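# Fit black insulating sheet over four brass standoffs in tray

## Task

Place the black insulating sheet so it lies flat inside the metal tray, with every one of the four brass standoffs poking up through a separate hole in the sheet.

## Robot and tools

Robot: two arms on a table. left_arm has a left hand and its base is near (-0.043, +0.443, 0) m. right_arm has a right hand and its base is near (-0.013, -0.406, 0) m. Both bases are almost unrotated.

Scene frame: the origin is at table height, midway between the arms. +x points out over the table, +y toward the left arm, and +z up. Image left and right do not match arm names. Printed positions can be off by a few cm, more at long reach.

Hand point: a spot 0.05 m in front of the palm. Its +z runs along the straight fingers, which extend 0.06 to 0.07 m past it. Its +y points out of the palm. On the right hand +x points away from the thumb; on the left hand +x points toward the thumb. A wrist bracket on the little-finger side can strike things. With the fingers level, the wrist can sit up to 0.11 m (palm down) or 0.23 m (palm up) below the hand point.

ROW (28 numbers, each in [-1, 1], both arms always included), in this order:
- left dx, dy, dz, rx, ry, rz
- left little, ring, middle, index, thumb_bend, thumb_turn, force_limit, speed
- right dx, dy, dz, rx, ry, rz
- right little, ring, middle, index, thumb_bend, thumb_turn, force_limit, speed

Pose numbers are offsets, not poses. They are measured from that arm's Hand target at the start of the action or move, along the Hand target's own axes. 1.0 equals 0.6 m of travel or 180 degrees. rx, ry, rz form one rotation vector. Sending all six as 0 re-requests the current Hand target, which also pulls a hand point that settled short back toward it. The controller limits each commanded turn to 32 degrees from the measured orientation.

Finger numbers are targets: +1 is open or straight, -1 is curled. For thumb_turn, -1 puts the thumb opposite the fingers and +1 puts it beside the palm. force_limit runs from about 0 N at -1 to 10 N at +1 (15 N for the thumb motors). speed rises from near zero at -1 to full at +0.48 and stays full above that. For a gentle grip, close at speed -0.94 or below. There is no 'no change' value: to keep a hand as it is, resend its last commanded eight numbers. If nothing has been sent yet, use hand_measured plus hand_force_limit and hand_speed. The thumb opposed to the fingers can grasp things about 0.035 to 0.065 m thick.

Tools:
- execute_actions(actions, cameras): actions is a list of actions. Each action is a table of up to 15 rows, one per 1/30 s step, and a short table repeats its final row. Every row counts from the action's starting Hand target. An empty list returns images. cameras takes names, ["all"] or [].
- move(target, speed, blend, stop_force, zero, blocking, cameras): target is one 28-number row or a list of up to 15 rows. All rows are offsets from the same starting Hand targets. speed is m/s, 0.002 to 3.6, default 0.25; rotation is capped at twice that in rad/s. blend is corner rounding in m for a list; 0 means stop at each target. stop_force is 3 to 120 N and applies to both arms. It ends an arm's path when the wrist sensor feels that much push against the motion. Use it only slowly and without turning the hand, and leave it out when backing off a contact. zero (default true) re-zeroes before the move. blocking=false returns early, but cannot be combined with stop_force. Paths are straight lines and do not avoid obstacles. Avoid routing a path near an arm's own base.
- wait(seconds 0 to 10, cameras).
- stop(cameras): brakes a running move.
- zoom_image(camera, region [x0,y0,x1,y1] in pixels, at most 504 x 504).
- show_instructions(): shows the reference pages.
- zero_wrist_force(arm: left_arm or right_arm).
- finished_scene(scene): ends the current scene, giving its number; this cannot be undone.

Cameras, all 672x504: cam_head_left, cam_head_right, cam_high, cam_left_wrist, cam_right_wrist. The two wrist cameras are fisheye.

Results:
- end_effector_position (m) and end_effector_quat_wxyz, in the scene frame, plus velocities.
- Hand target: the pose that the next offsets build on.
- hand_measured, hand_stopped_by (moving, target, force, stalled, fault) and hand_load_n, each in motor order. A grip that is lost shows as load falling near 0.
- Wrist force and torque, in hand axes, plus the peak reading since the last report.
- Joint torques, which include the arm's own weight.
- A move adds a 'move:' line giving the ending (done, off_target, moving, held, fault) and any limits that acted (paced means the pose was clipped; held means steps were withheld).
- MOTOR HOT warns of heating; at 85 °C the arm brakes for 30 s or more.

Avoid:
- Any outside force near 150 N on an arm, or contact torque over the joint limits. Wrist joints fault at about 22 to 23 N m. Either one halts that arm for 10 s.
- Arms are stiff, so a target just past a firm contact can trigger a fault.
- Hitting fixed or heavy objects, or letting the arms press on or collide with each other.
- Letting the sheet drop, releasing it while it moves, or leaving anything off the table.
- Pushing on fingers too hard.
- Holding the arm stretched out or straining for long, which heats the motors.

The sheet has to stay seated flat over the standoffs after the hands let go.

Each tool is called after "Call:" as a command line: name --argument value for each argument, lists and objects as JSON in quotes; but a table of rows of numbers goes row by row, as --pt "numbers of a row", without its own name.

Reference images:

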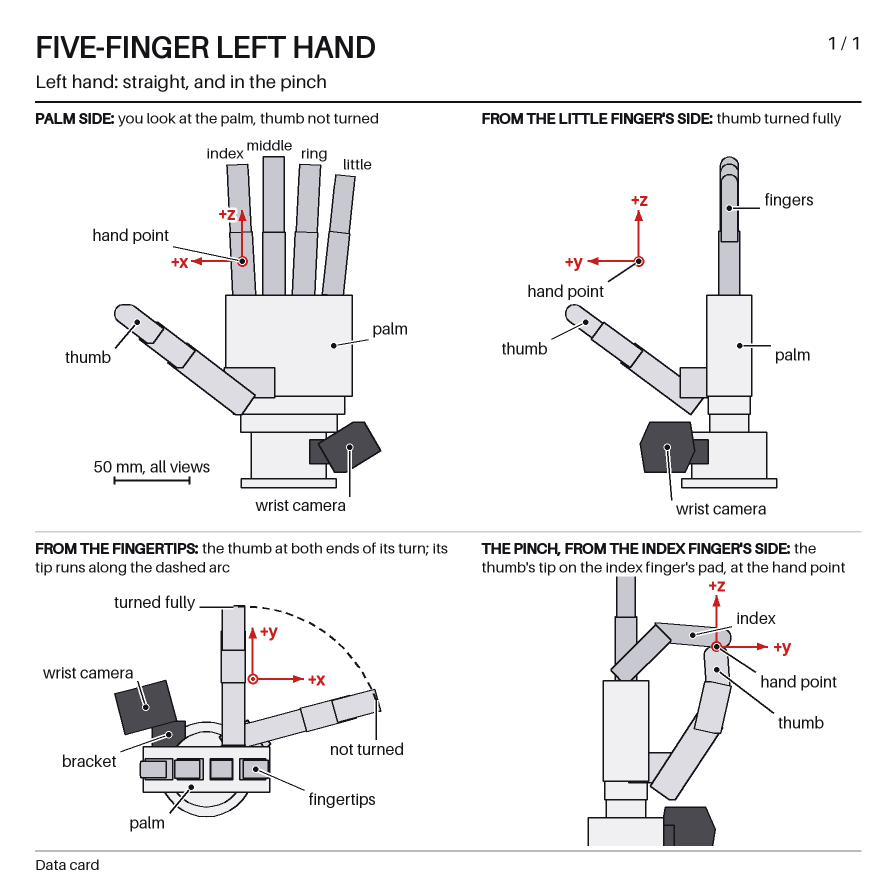

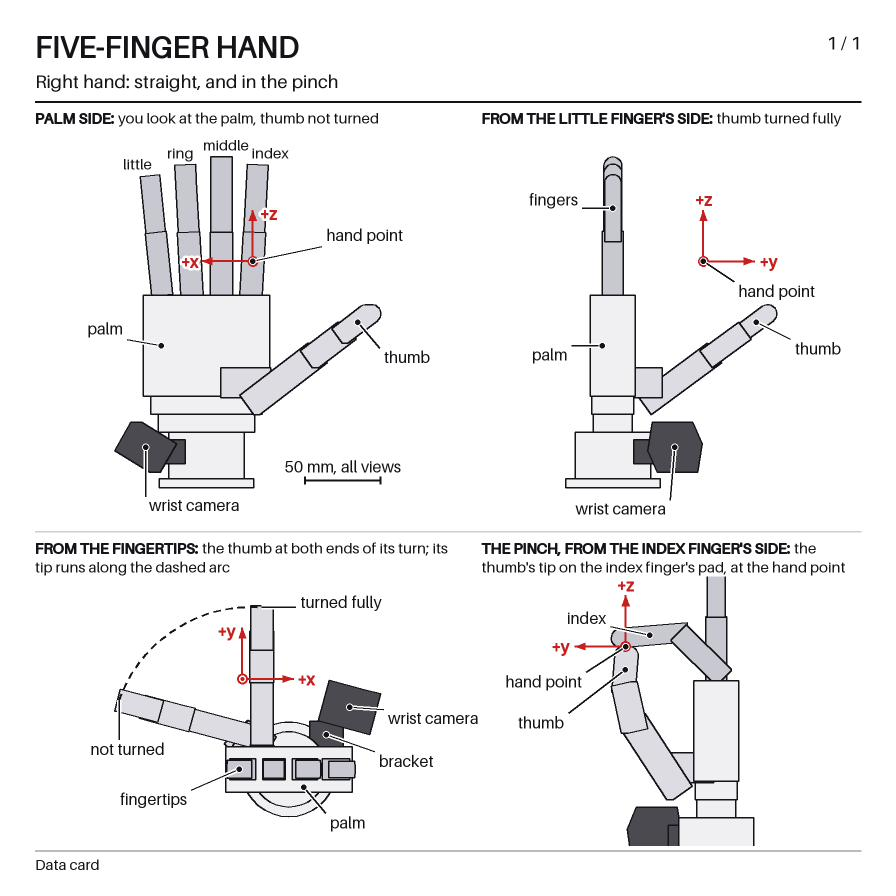

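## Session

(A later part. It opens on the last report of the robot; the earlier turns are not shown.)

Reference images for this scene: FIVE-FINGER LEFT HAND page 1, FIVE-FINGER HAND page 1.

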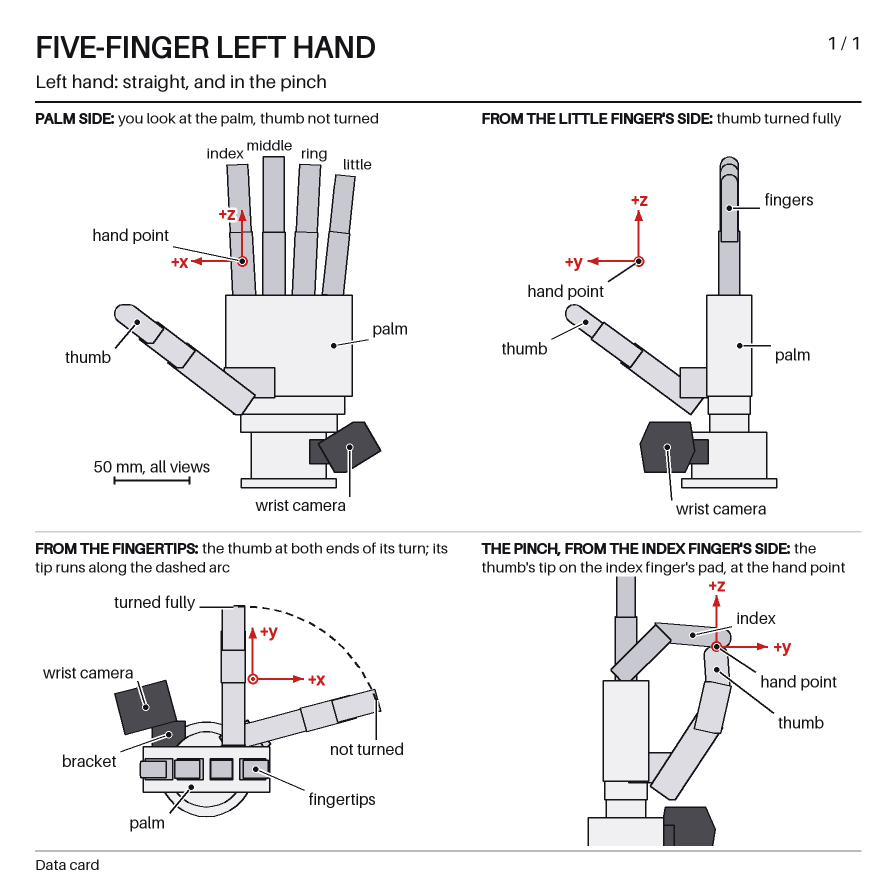

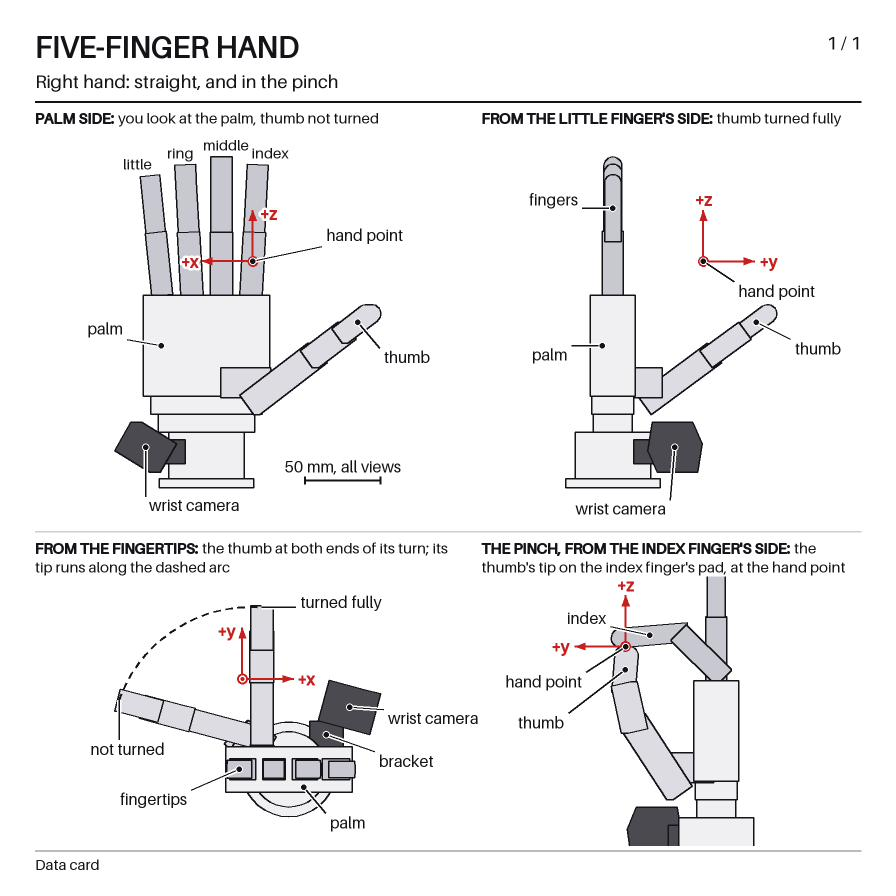

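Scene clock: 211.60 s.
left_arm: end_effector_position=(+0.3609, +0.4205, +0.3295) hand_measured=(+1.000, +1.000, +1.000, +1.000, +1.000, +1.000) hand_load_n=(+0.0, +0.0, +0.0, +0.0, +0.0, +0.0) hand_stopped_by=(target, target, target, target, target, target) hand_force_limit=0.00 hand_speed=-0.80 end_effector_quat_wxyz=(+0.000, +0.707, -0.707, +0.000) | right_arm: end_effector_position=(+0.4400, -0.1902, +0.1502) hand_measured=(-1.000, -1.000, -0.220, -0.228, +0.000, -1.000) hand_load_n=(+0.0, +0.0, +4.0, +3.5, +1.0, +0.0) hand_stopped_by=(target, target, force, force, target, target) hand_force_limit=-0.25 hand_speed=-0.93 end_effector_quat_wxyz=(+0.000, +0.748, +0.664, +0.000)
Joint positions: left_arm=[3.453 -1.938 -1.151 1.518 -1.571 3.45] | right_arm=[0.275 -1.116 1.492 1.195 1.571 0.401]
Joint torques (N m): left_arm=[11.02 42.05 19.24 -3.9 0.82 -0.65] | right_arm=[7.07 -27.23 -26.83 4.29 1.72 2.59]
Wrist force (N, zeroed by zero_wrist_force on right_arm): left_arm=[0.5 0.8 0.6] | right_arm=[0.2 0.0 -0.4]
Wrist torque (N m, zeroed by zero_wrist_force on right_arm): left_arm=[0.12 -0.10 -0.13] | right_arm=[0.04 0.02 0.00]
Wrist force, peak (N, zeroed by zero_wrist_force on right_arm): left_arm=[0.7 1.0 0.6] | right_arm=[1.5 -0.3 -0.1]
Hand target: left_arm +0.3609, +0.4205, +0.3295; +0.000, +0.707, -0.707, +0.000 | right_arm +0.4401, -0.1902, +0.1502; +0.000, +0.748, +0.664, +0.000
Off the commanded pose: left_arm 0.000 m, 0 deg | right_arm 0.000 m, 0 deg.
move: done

Call:
move --pt "0 0 0 0 0 0 1 1 1 1 1 1 0 -0.8 0.5075 -0.1912 0 0 0 0 -1 -1 -0.52 -0.52 0 -1 -0.25 -0.93" --pt "0 0 0 0 0 0 1 1 1 1 1 1 0 -0.8 0.5075 -0.1912 0.1337 0 0 0 -1 -1 -0.52 -0.52 0 -1 -0.25 -0.93" --speed '[0.25,0.12]' --blend '[0.03,0]' --cameras '["all"]'

Call:
zoom_image --camera "cam_head_left" --region '[290, 370, 450, 504]'

Call:
zoom_image --camera "cam_head_right" --region '[290, 370, 450, 504]'

Call:
zoom_image --camera "cam_left_wrist" --region '[300, 160, 530, 410]'

Call:
zoom_image --camera "cam_high" --region '[350, 250, 480, 370]'

Scene clock: 221.73 s.
left_arm: end_effector_position=(+0.3609, +0.4205, +0.3295) hand_measured=(+1.000, +1.000, +1.000, +1.000, +1.000, +1.000) hand_load_n=(+0.0, +0.0, +0.0, +0.0, -0.5, +0.0) hand_stopped_by=(target, target, target, target, target, target) hand_force_limit=0.00 hand_speed=-0.80 end_effector_quat_wxyz=(+0.000, +0.707, -0.707, +0.000) | right_arm: end_effector_position=(+0.3623, +0.1258, +0.0699) hand_measured=(-1.000, -1.000, -0.220, -0.228, +0.000, -1.000) hand_load_n=(+0.0, +0.0, +4.5, +4.0, +1.0, -0.5) hand_stopped_by=(target, target, force, force, target, target) hand_force_limit=-0.25 hand_speed=-0.93 end_effector_quat_wxyz=(+0.000, +0.748, +0.664, +0.000)
Joint positions: left_arm=[3.453 -1.938 -1.151 1.518 -1.571 3.45] | right_arm=[0.847 -0.584 0.781 1.374 1.571 0.974]
Joint torques (N m): left_arm=[11.51 41.64 20.72 -3.9 0.81 -0.72] | right_arm=[6.39 -44.34 -5.24 0.53 1.62 2.06]
Wrist force (N, zeroed by zero_wrist_force on right_arm): left_arm=[0.4 0.9 0.6] | right_arm=[0.0 0.0 -0.1]
Wrist torque (N m, zeroed by zero_wrist_force on right_arm): left_arm=[0.12 -0.08 -0.14] | right_arm=[0.01 -0.02 -0.02]
Wrist force, peak (N, zeroed by zero_wrist_force on right_arm): left_arm=[0.6 1.0 0.6] | right_arm=[-0.8 0.4 -0.5]
Hand target: left_arm +0.3609, +0.4205, +0.3295; +0.000, +0.707, -0.707, +0.000 | right_arm +0.3623, +0.1258, +0.0698; +0.000, +0.748, +0.664, +0.000
Off the commanded pose: left_arm 0.000 m, 0 deg | right_arm 0.000 m, 0 deg.
move: done

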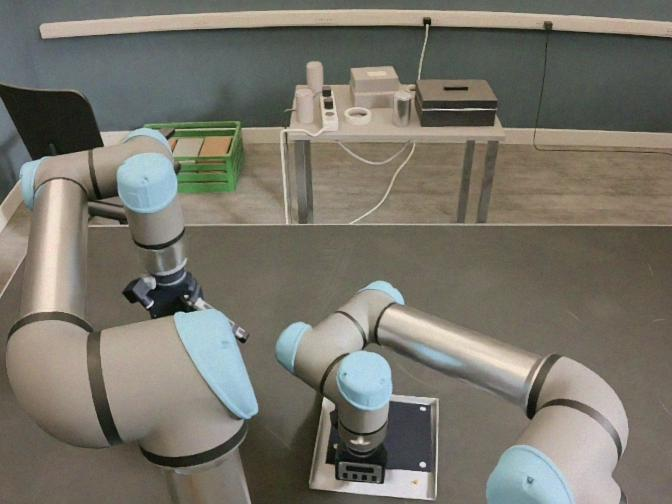

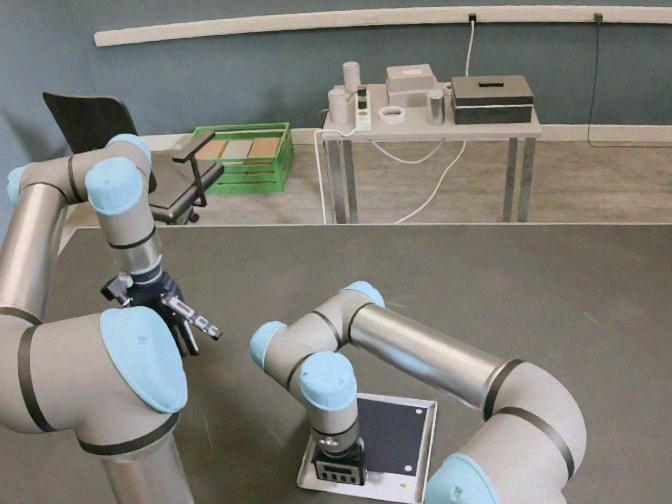

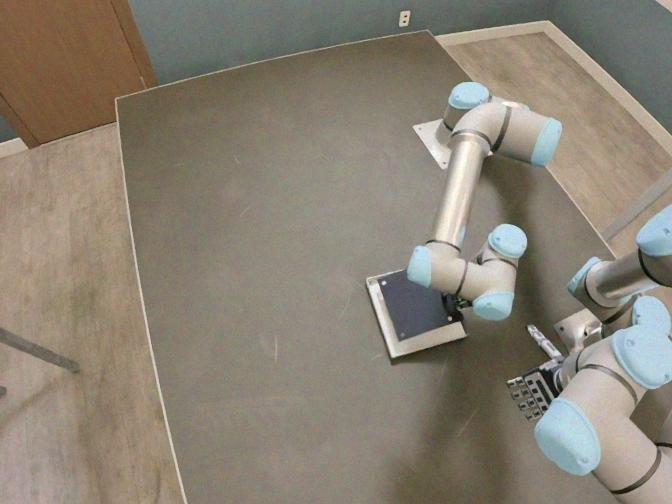

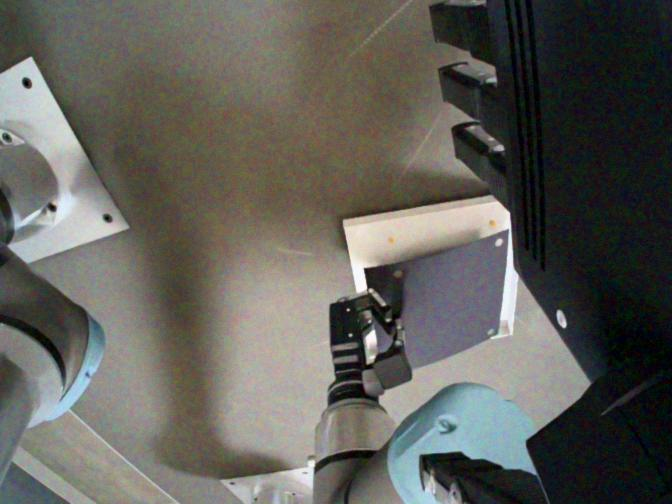

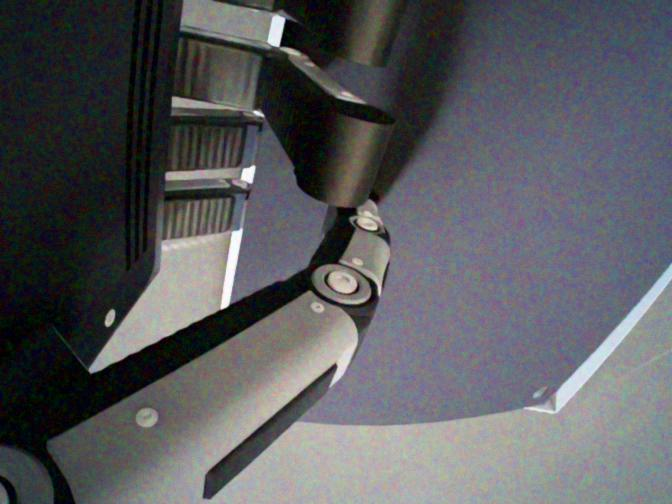

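Scaled by 3.150.

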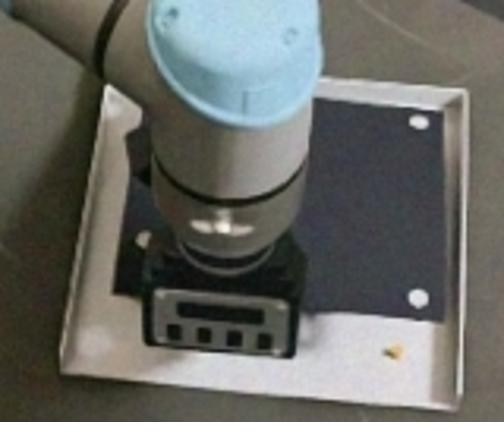

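Scaled by 3.150.

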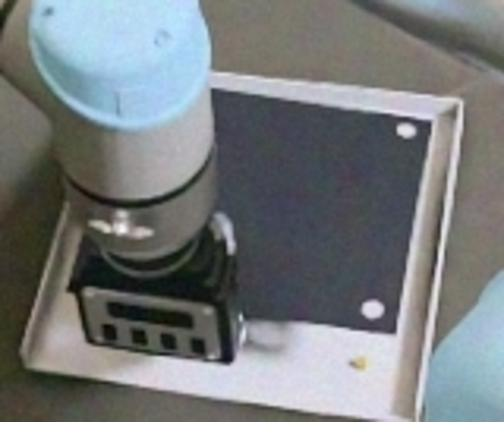

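Scaled by 2.016 from the camera's 672x504 image, which has a finer 960x720 frame.

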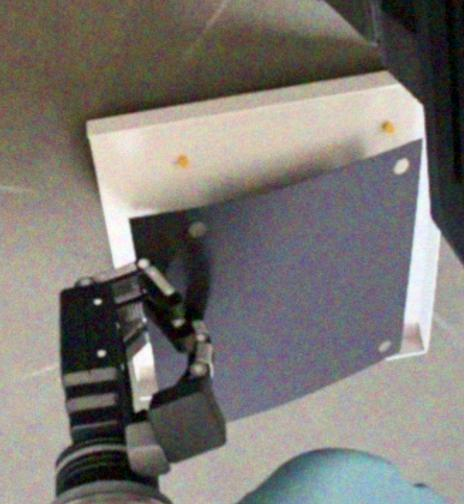

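Scaled by 3.877.

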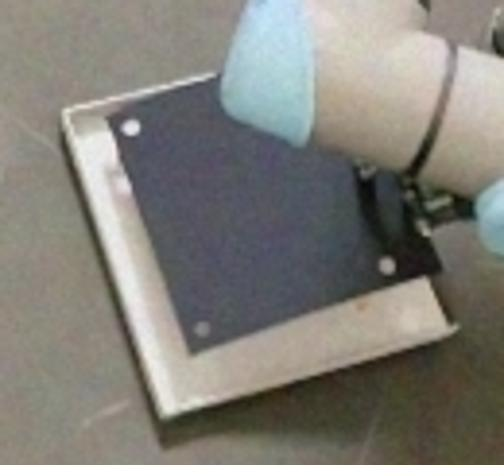

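Call:
move --target '[0,0,0,0,0,0,1,1,1,1,1,1,0,-0.8, 0.0122,0.0036,0.0413,0,0,0,-1,-1,-0.52,-0.52,0,-1,-0.25,-0.93]' --speed 0.08 --cameras '["cam_head_left","cam_head_right","cam_left_wrist","cam_high"]'

Call:
zoom_image --camera "cam_head_left" --region '[290, 370, 450, 504]'

Call:
zoom_image --camera "cam_head_right" --region '[290, 370, 450, 504]'

Call:
zoom_image --camera "cam_left_wrist" --region '[300, 160, 530, 410]'

Call:
zoom_image --camera "cam_high" --region '[350, 250, 480, 370]'

Scene clock: 245.37 s.
left_arm: end_effector_position=(+0.3609, +0.4205, +0.3295) hand_measured=(+1.000, +1.000, +1.000, +1.000, +1.000, +1.000) hand_load_n=(+0.0, +0.0, +0.0, +0.0, +0.0, +0.0) hand_stopped_by=(target, target, target, target, target, target) hand_force_limit=0.00 hand_speed=-0.80 end_effector_quat_wxyz=(+0.000, +0.707, -0.707, +0.000) | right_arm: end_effector_position=(+0.3653, +0.1327, +0.0452) hand_measured=(-1.000, -1.000, -0.220, -0.228, +0.000, -1.000) hand_load_n=(+0.0, +0.0, +4.5, +3.5, +1.0, +0.0) hand_stopped_by=(target, target, force, force, target, target) hand_force_limit=-0.25 hand_speed=-0.93 end_effector_quat_wxyz=(+0.000, +0.748, +0.664, +0.000)
Joint positions: left_arm=[3.453 -1.938 -1.151 1.518 -1.571 3.45] | right_arm=[0.851 -0.541 0.763 1.349 1.571 0.977]
Joint torques (N m): left_arm=[10.71 41.49 21.32 -3.82 0.73 -0.51] | right_arm=[6.31 -45.91 -28.16 0.59 -0.35 2.7]
Wrist force (N, zeroed by zero_wrist_force on right_arm): left_arm=[0.5 0.6 0.6] | right_arm=[-0.1 -0.1 -0.3]
Wrist torque (N m, zeroed by zero_wrist_force on right_arm): left_arm=[0.08 -0.10 -0.12] | right_arm=[0.00 0.02 -0.02]
Wrist force, peak (N, zeroed by zero_wrist_force on right_arm): left_arm=[0.7 0.9 0.8] | right_arm=[0.2 0.1 -0.4]
Hand target: left_arm +0.3609, +0.4205, +0.3295; +0.000, +0.707, -0.707, +0.000 | right_arm +0.3654, +0.1328, +0.0450; +0.000, +0.748, +0.664, +0.000
Off the commanded pose: left_arm 0.000 m, 0 deg | right_arm 0.000 m, 0 deg.
move: done
Images, in order (width x height): cam_head_left 672x504, cam_head_right 672x504, cam_high 672x504, cam_left_wrist 672x504.

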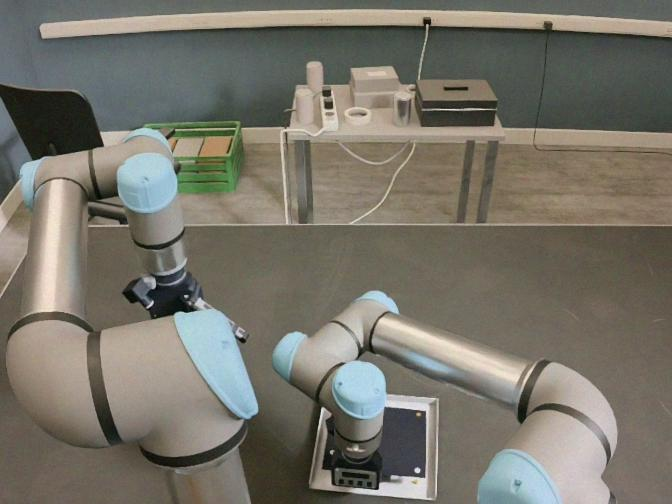

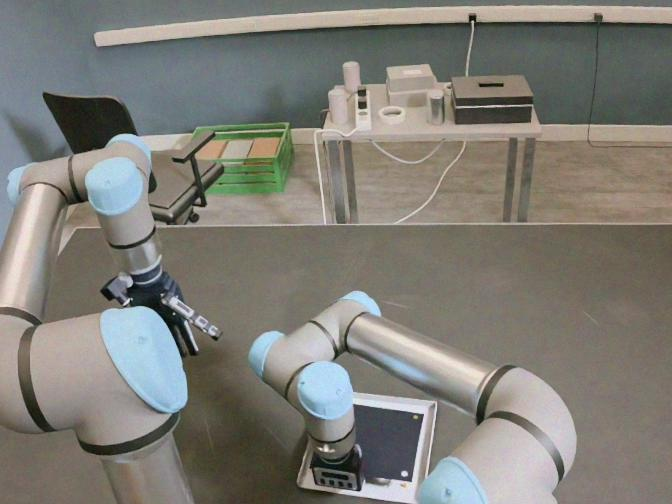

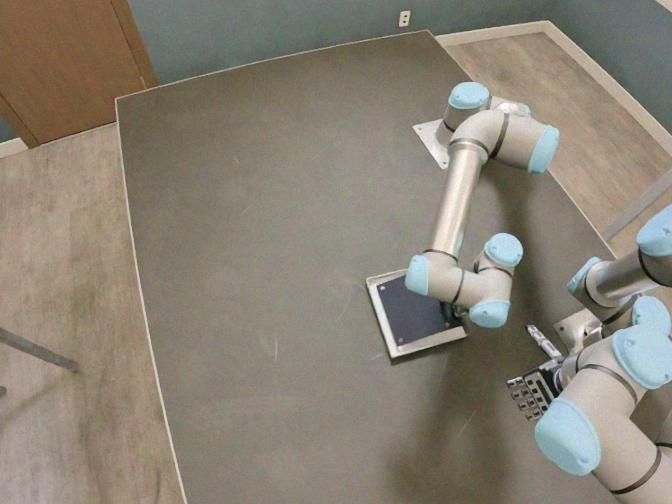

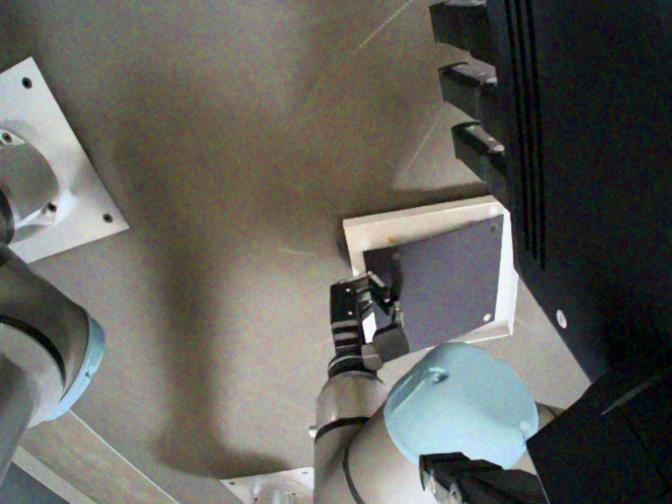

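Scaled by 3.150.

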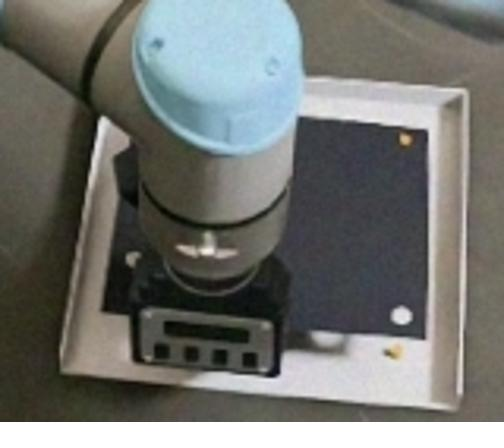

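Scaled by 3.150.

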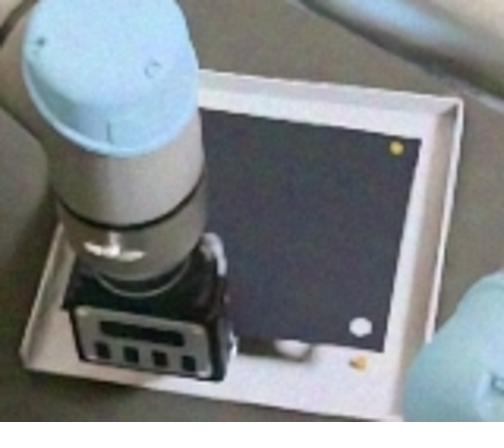

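Scaled by 2.016 from the camera's 672x504 image, which has a finer 960x720 frame.

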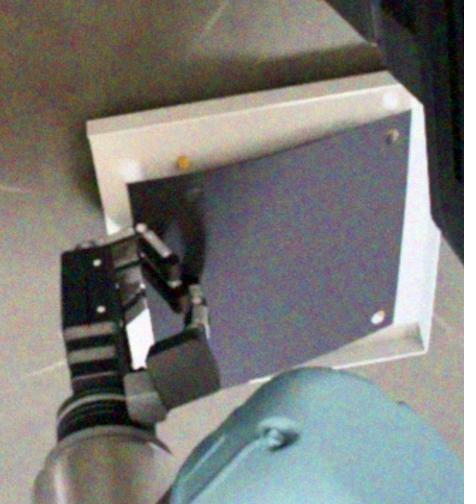

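Scaled by 3.877.

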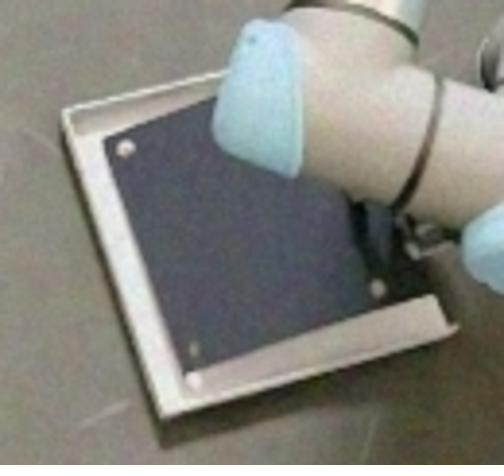

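Call:
zoom_image --camera "cam_left_wrist" --region '[465, 200, 525, 245]'

Call:
zoom_image --camera "cam_left_wrist" --region '[460, 295, 520, 340]'

Call:
zoom_image --camera "cam_head_left" --region '[395, 395, 445, 435]'

Call:
zoom_image --camera "cam_head_right" --region '[390, 395, 440, 435]'

Call:
zoom_image --camera "cam_high" --region '[370, 275, 430, 355]'

Scaled by 8.400 from the camera's 672x504 image, which has a finer 960x720 frame.

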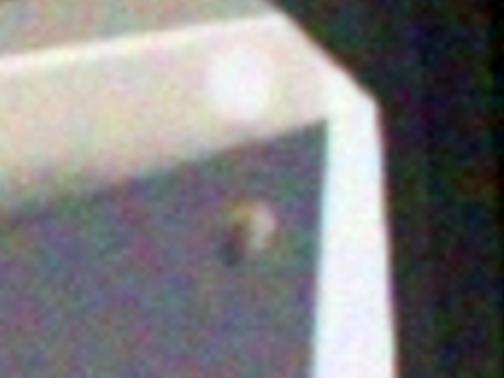

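Scaled by 8.400 from the camera's 672x504 image, which has a finer 960x720 frame.

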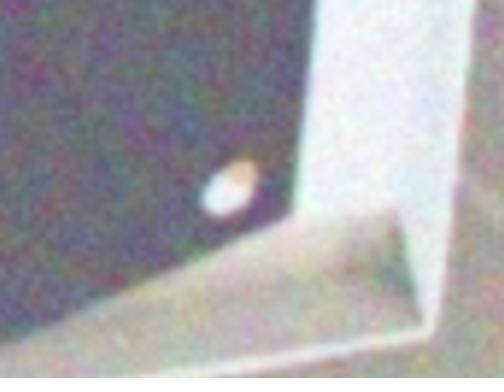

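Scaled by 10.080.

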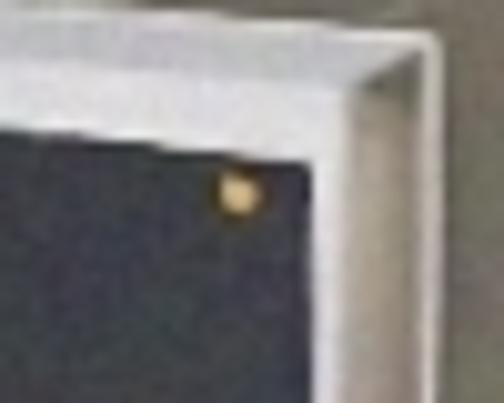

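Scaled by 10.080.

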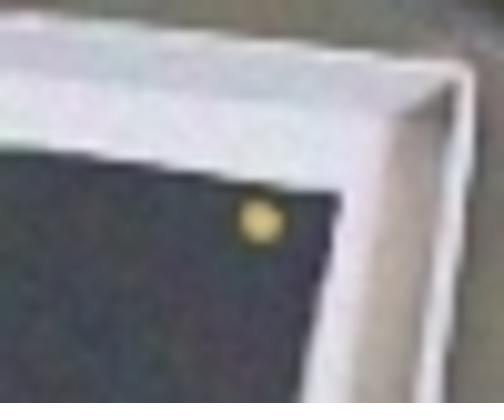

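Scaled by 6.300.

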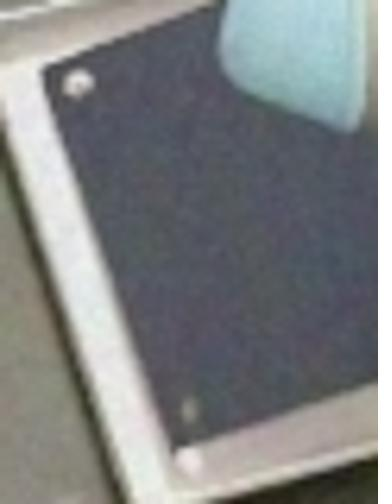

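Call:
move --target '[0,0,0,0,0,0,1,1,1,1,1,1,0,-0.8, -0.001,0.0052,0.0167,0,0,0,-1,-1,-0.52,-0.52,0,-1,-0.25,-0.93]' --speed 0.03 --cameras '["cam_head_left","cam_head_right","cam_left_wrist","cam_high"]'

Call:
zoom_image --camera "cam_head_left" --region '[290, 370, 450, 504]'

Call:
zoom_image --camera "cam_head_right" --region '[290, 370, 450, 504]'

Call:
zoom_image --camera "cam_left_wrist" --region '[300, 160, 530, 410]'

Call:
zoom_image --camera "cam_left_wrist" --region '[465, 200, 525, 245]'

Call:
zoom_image --camera "cam_left_wrist" --region '[460, 295, 520, 340]'

Call:
zoom_image --camera "cam_high" --region '[370, 275, 430, 355]'

Scene clock: 263.30 s.
left_arm: end_effector_position=(+0.3609, +0.4205, +0.3295) hand_measured=(+1.000, +1.000, +1.000, +1.000, +1.000, +1.000) hand_load_n=(+0.0, +0.0, +0.0, +0.0, +0.0, +0.0) hand_stopped_by=(target, target, target, target, target, target) hand_force_limit=0.00 hand_speed=-0.80 end_effector_quat_wxyz=(+0.000, +0.707, -0.707, +0.000) | right_arm: end_effector_position=(+0.3683, +0.1318, +0.0352) hand_measured=(-1.000, -1.000, -0.220, -0.228, +0.000, -1.000) hand_load_n=(+0.0, +0.0, +4.5, +3.5, +1.0, +0.0) hand_stopped_by=(target, target, force, force, target, target) hand_force_limit=-0.25 hand_speed=-0.93 end_effector_quat_wxyz=(+0.000, +0.748, +0.664, +0.000)
Joint positions: left_arm=[3.453 -1.938 -1.151 1.518 -1.571 3.45] | right_arm=[0.847 -0.531 0.769 1.333 1.571 0.973]
Joint torques (N m): left_arm=[10.21 42.16 21.63 -4.1 0.77 -0.69] | right_arm=[-6.42 -46.98 -6.1 0.65 1.8 -1.76]
Wrist force (N, zeroed by zero_wrist_force on right_arm): left_arm=[0.6 0.6 0.4] | right_arm=[0.1 0.0 -0.3]
Wrist torque (N m, zeroed by zero_wrist_force on right_arm): left_arm=[0.11 -0.12 -0.12] | right_arm=[0.01 0.00 0.00]
Wrist force, peak (N, zeroed by zero_wrist_force on right_arm): left_arm=[0.6 1.0 0.6] | right_arm=[0.0 -0.1 -0.7]
Hand target: left_arm +0.3609, +0.4205, +0.3295; +0.000, +0.707, -0.707, +0.000 | right_arm +0.3684, +0.1318, +0.0350; +0.000, +0.748, +0.664, +0.000
Off the commanded pose: left_arm 0.000 m, 0 deg | right_arm 0.000 m, 0 deg.
move: done
Images, in order (width x height): cam_head_left 672x504, cam_head_right 672x504, cam_high 672x504, cam_left_wrist 672x504.

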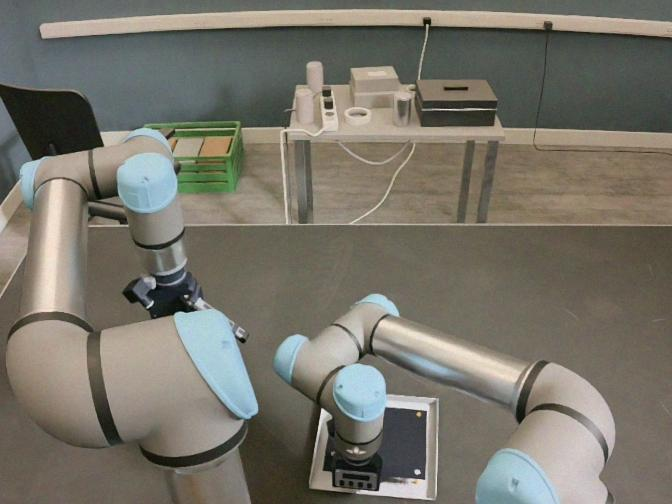

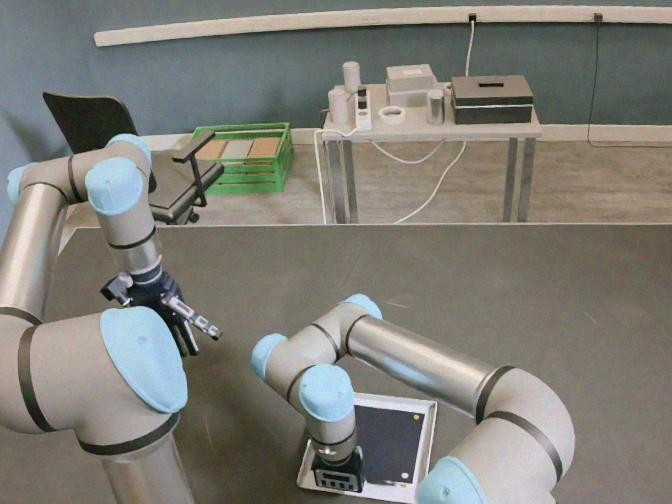

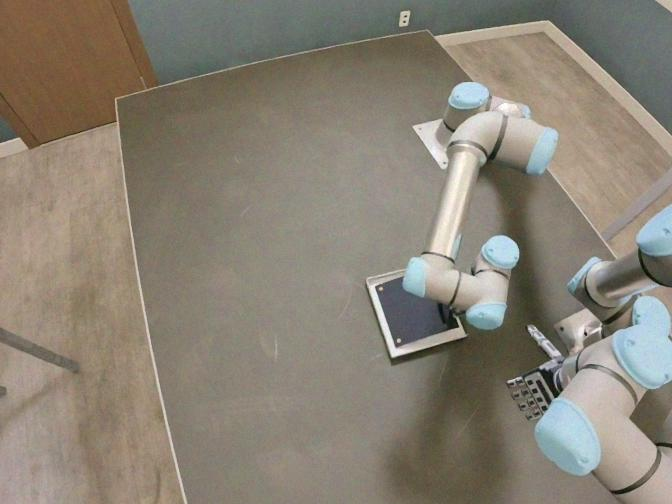

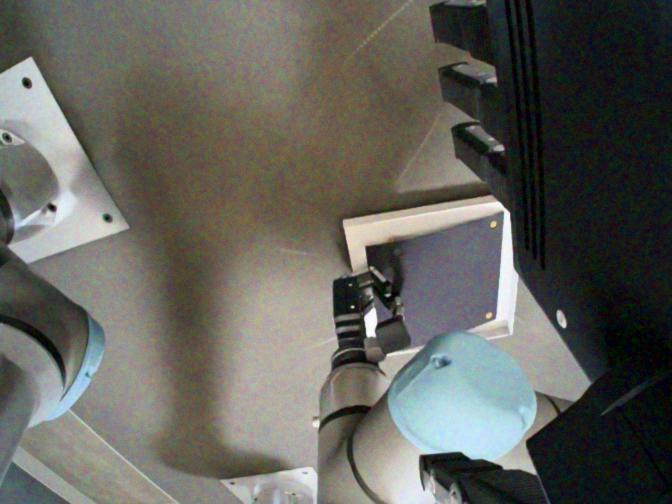

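Scaled by 3.150.

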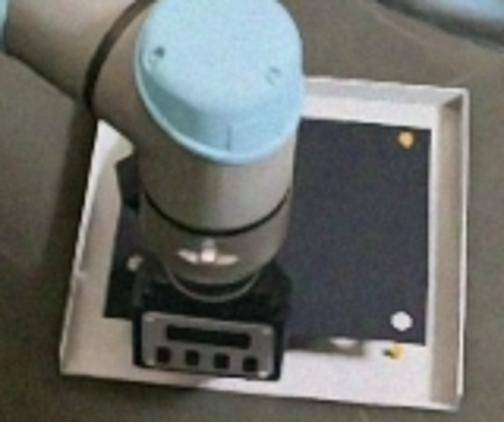

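Scaled by 3.150.

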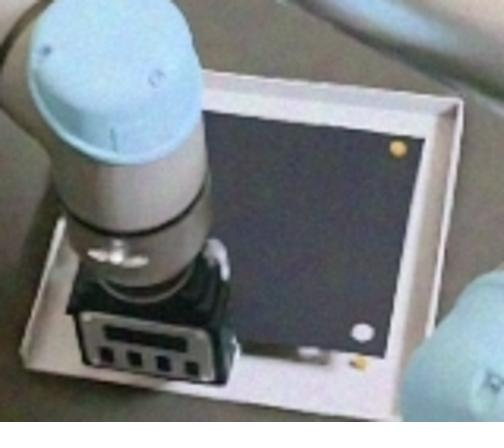

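Scaled by 2.016 from the camera's 672x504 image, which has a finer 960x720 frame.

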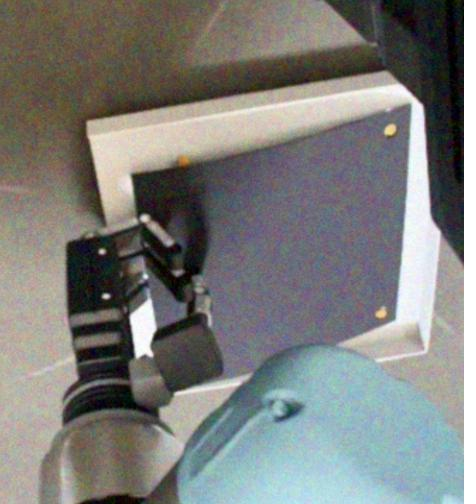

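Scaled by 8.400 from the camera's 672x504 image, which has a finer 960x720 frame.

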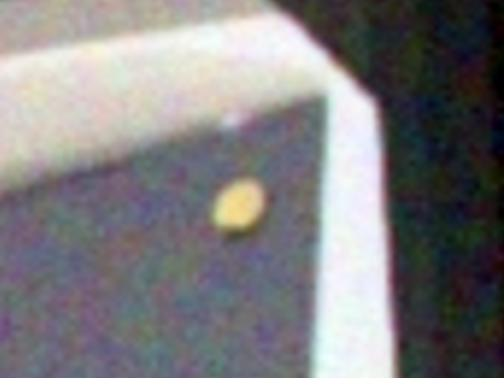

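Scaled by 8.400 from the camera's 672x504 image, which has a finer 960x720 frame.

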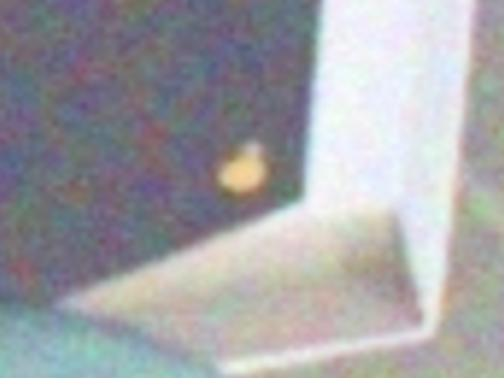

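Scaled by 6.300.

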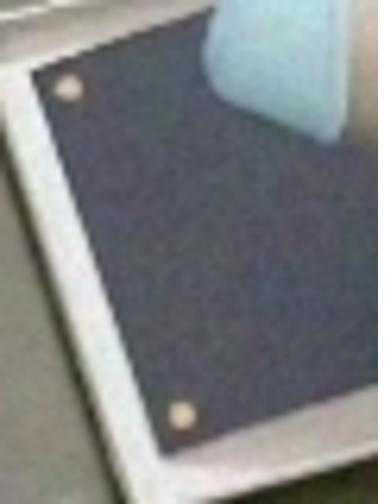

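Call:
move --target '[0,0,0,0,0,0,1,1,1,1,1,1,0,-0.8, 0,-0.002,0.0133,0,0,0,-1,-1,-0.52,-0.52,0,-1,-0.25,-0.93]' --speed 0.03 --cameras '["cam_head_left","cam_head_right","cam_left_wrist","cam_high"]'

Call:
zoom_image --camera "cam_head_left" --region '[290, 370, 450, 504]'

Call:
zoom_image --camera "cam_head_right" --region '[290, 370, 450, 504]'

Call:
zoom_image --camera "cam_left_wrist" --region '[300, 160, 530, 410]'

Call:
zoom_image --camera "cam_left_wrist" --region '[465, 200, 525, 245]'

Call:
zoom_image --camera "cam_left_wrist" --region '[460, 295, 520, 340]'

Call:
zoom_image --camera "cam_left_wrist" --region '[360, 225, 420, 270]'

Scene clock: 270.57 s.
left_arm: end_effector_position=(+0.3609, +0.4205, +0.3295) hand_measured=(+1.000, +1.000, +1.000, +1.000, +1.000, +1.000) hand_load_n=(+0.0, +0.0, +0.0, +0.0, +0.0, +0.0) hand_stopped_by=(target, target, target, target, target, target) hand_force_limit=0.00 hand_speed=-0.80 end_effector_quat_wxyz=(+0.000, +0.707, -0.707, +0.000) | right_arm: end_effector_position=(+0.3672, +0.1319, +0.0272) hand_measured=(-1.000, -1.000, -0.220, -0.228, +0.000, -1.000) hand_load_n=(+0.0, +0.5, +4.0, +3.5, +1.0, +0.0) hand_stopped_by=(target, target, force, force, target, target) hand_force_limit=-0.25 hand_speed=-0.93 end_effector_quat_wxyz=(+0.000, +0.748, +0.664, +0.000)
Joint positions: left_arm=[3.453 -1.938 -1.151 1.518 -1.571 3.45] | right_arm=[0.848 -0.526 0.78 1.317 1.571 0.974]
Joint torques (N m): left_arm=[11.49 42.39 22.47 -4.11 0.88 -0.71] | right_arm=[6.23 -45.14 -4.99 0.68 0.3 2.3]
Wrist force (N, zeroed by zero_wrist_force on right_arm): left_arm=[0.6 0.8 0.5] | right_arm=[0.2 -0.2 -0.3]
Wrist torque (N m, zeroed by zero_wrist_force on right_arm): left_arm=[0.12 -0.12 -0.13] | right_arm=[0.00 -0.01 -0.01]
Wrist force, peak (N, zeroed by zero_wrist_force on right_arm): left_arm=[0.7 0.8 0.7] | right_arm=[0.2 -0.1 -0.6]
Hand target: left_arm +0.3609, +0.4205, +0.3295; +0.000, +0.707, -0.707, +0.000 | right_arm +0.3672, +0.1319, +0.0270; +0.000, +0.748, +0.664, +0.000
Off the commanded pose: left_arm 0.000 m, 0 deg | right_arm 0.000 m, 0 deg.
move: done
Images, in order (width x height): cam_head_left 672x504, cam_head_right 672x504, cam_high 672x504, cam_left_wrist 672x504.

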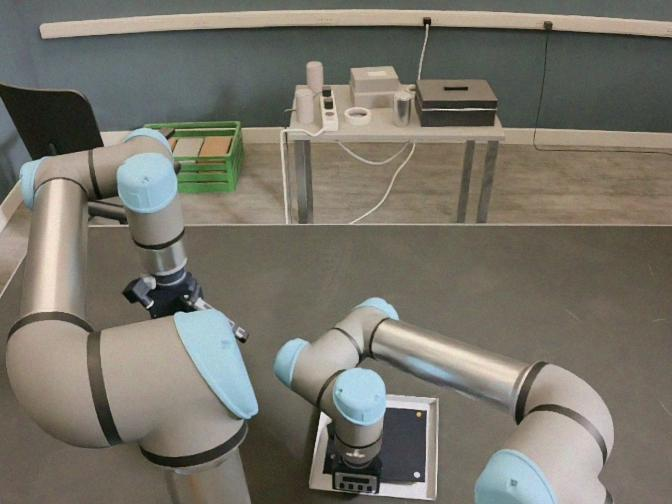

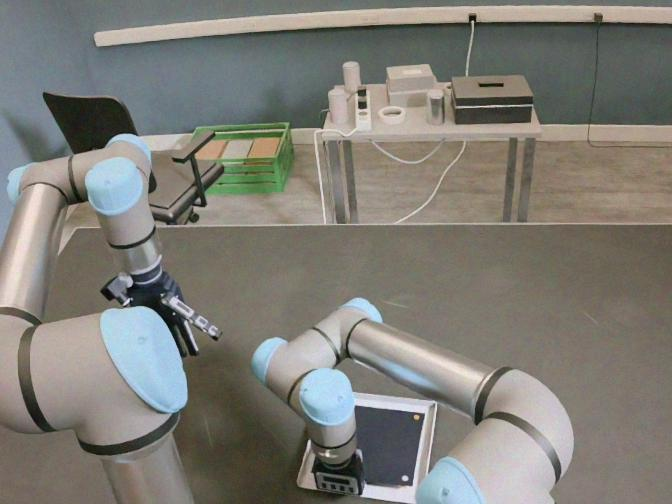

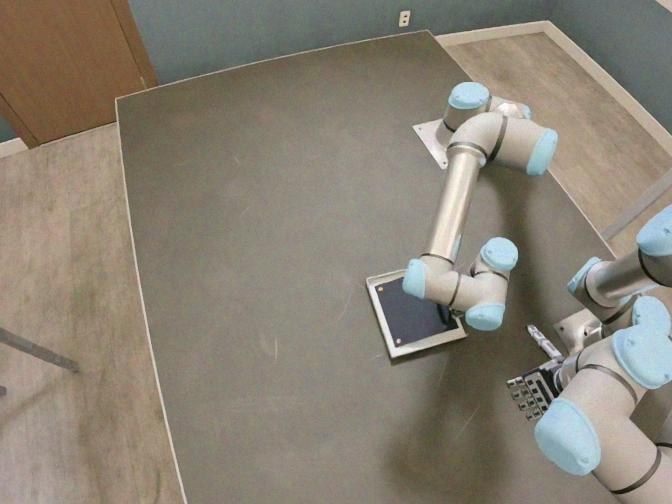

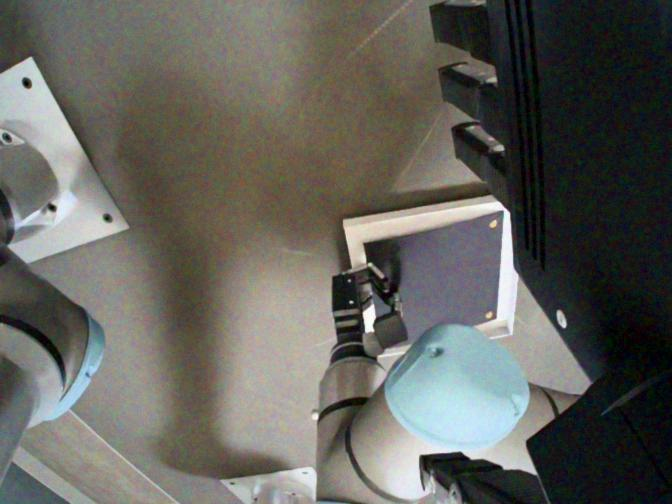

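Scaled by 3.150.

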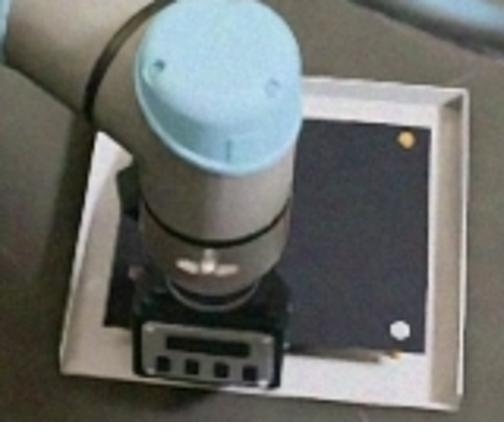

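Scaled by 3.150.

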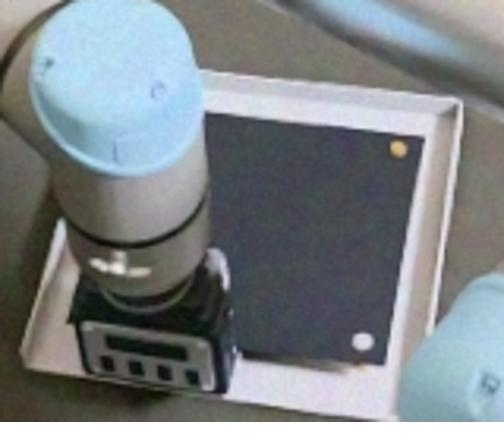

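Scaled by 2.016 from the camera's 672x504 image, which has a finer 960x720 frame.

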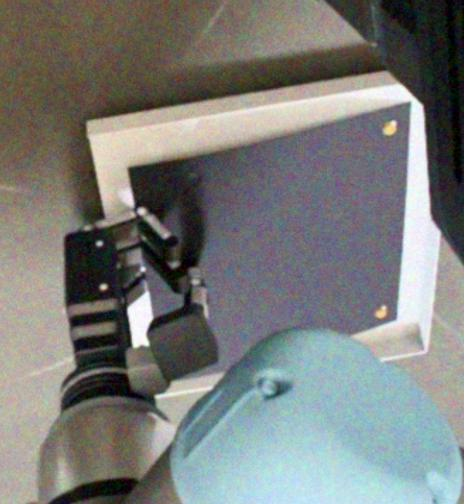

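Scaled by 8.400 from the camera's 672x504 image, which has a finer 960x720 frame.

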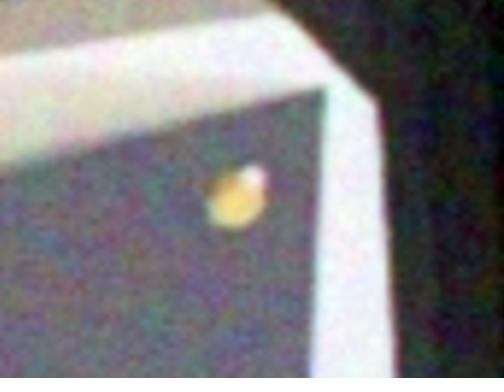

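Scaled by 8.400 from the camera's 672x504 image, which has a finer 960x720 frame.

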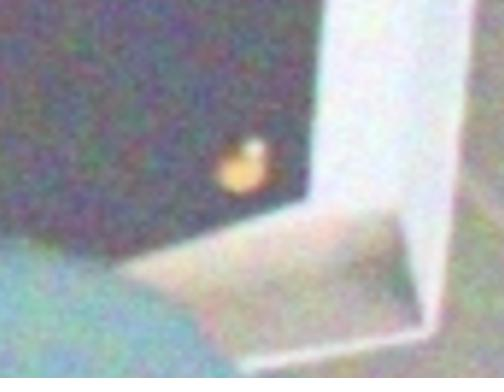

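Scaled by 8.400 from the camera's 672x504 image, which has a finer 960x720 frame.

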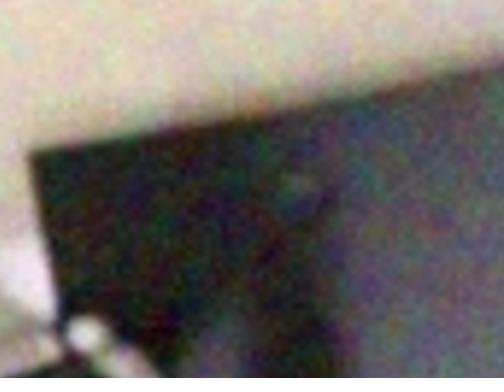

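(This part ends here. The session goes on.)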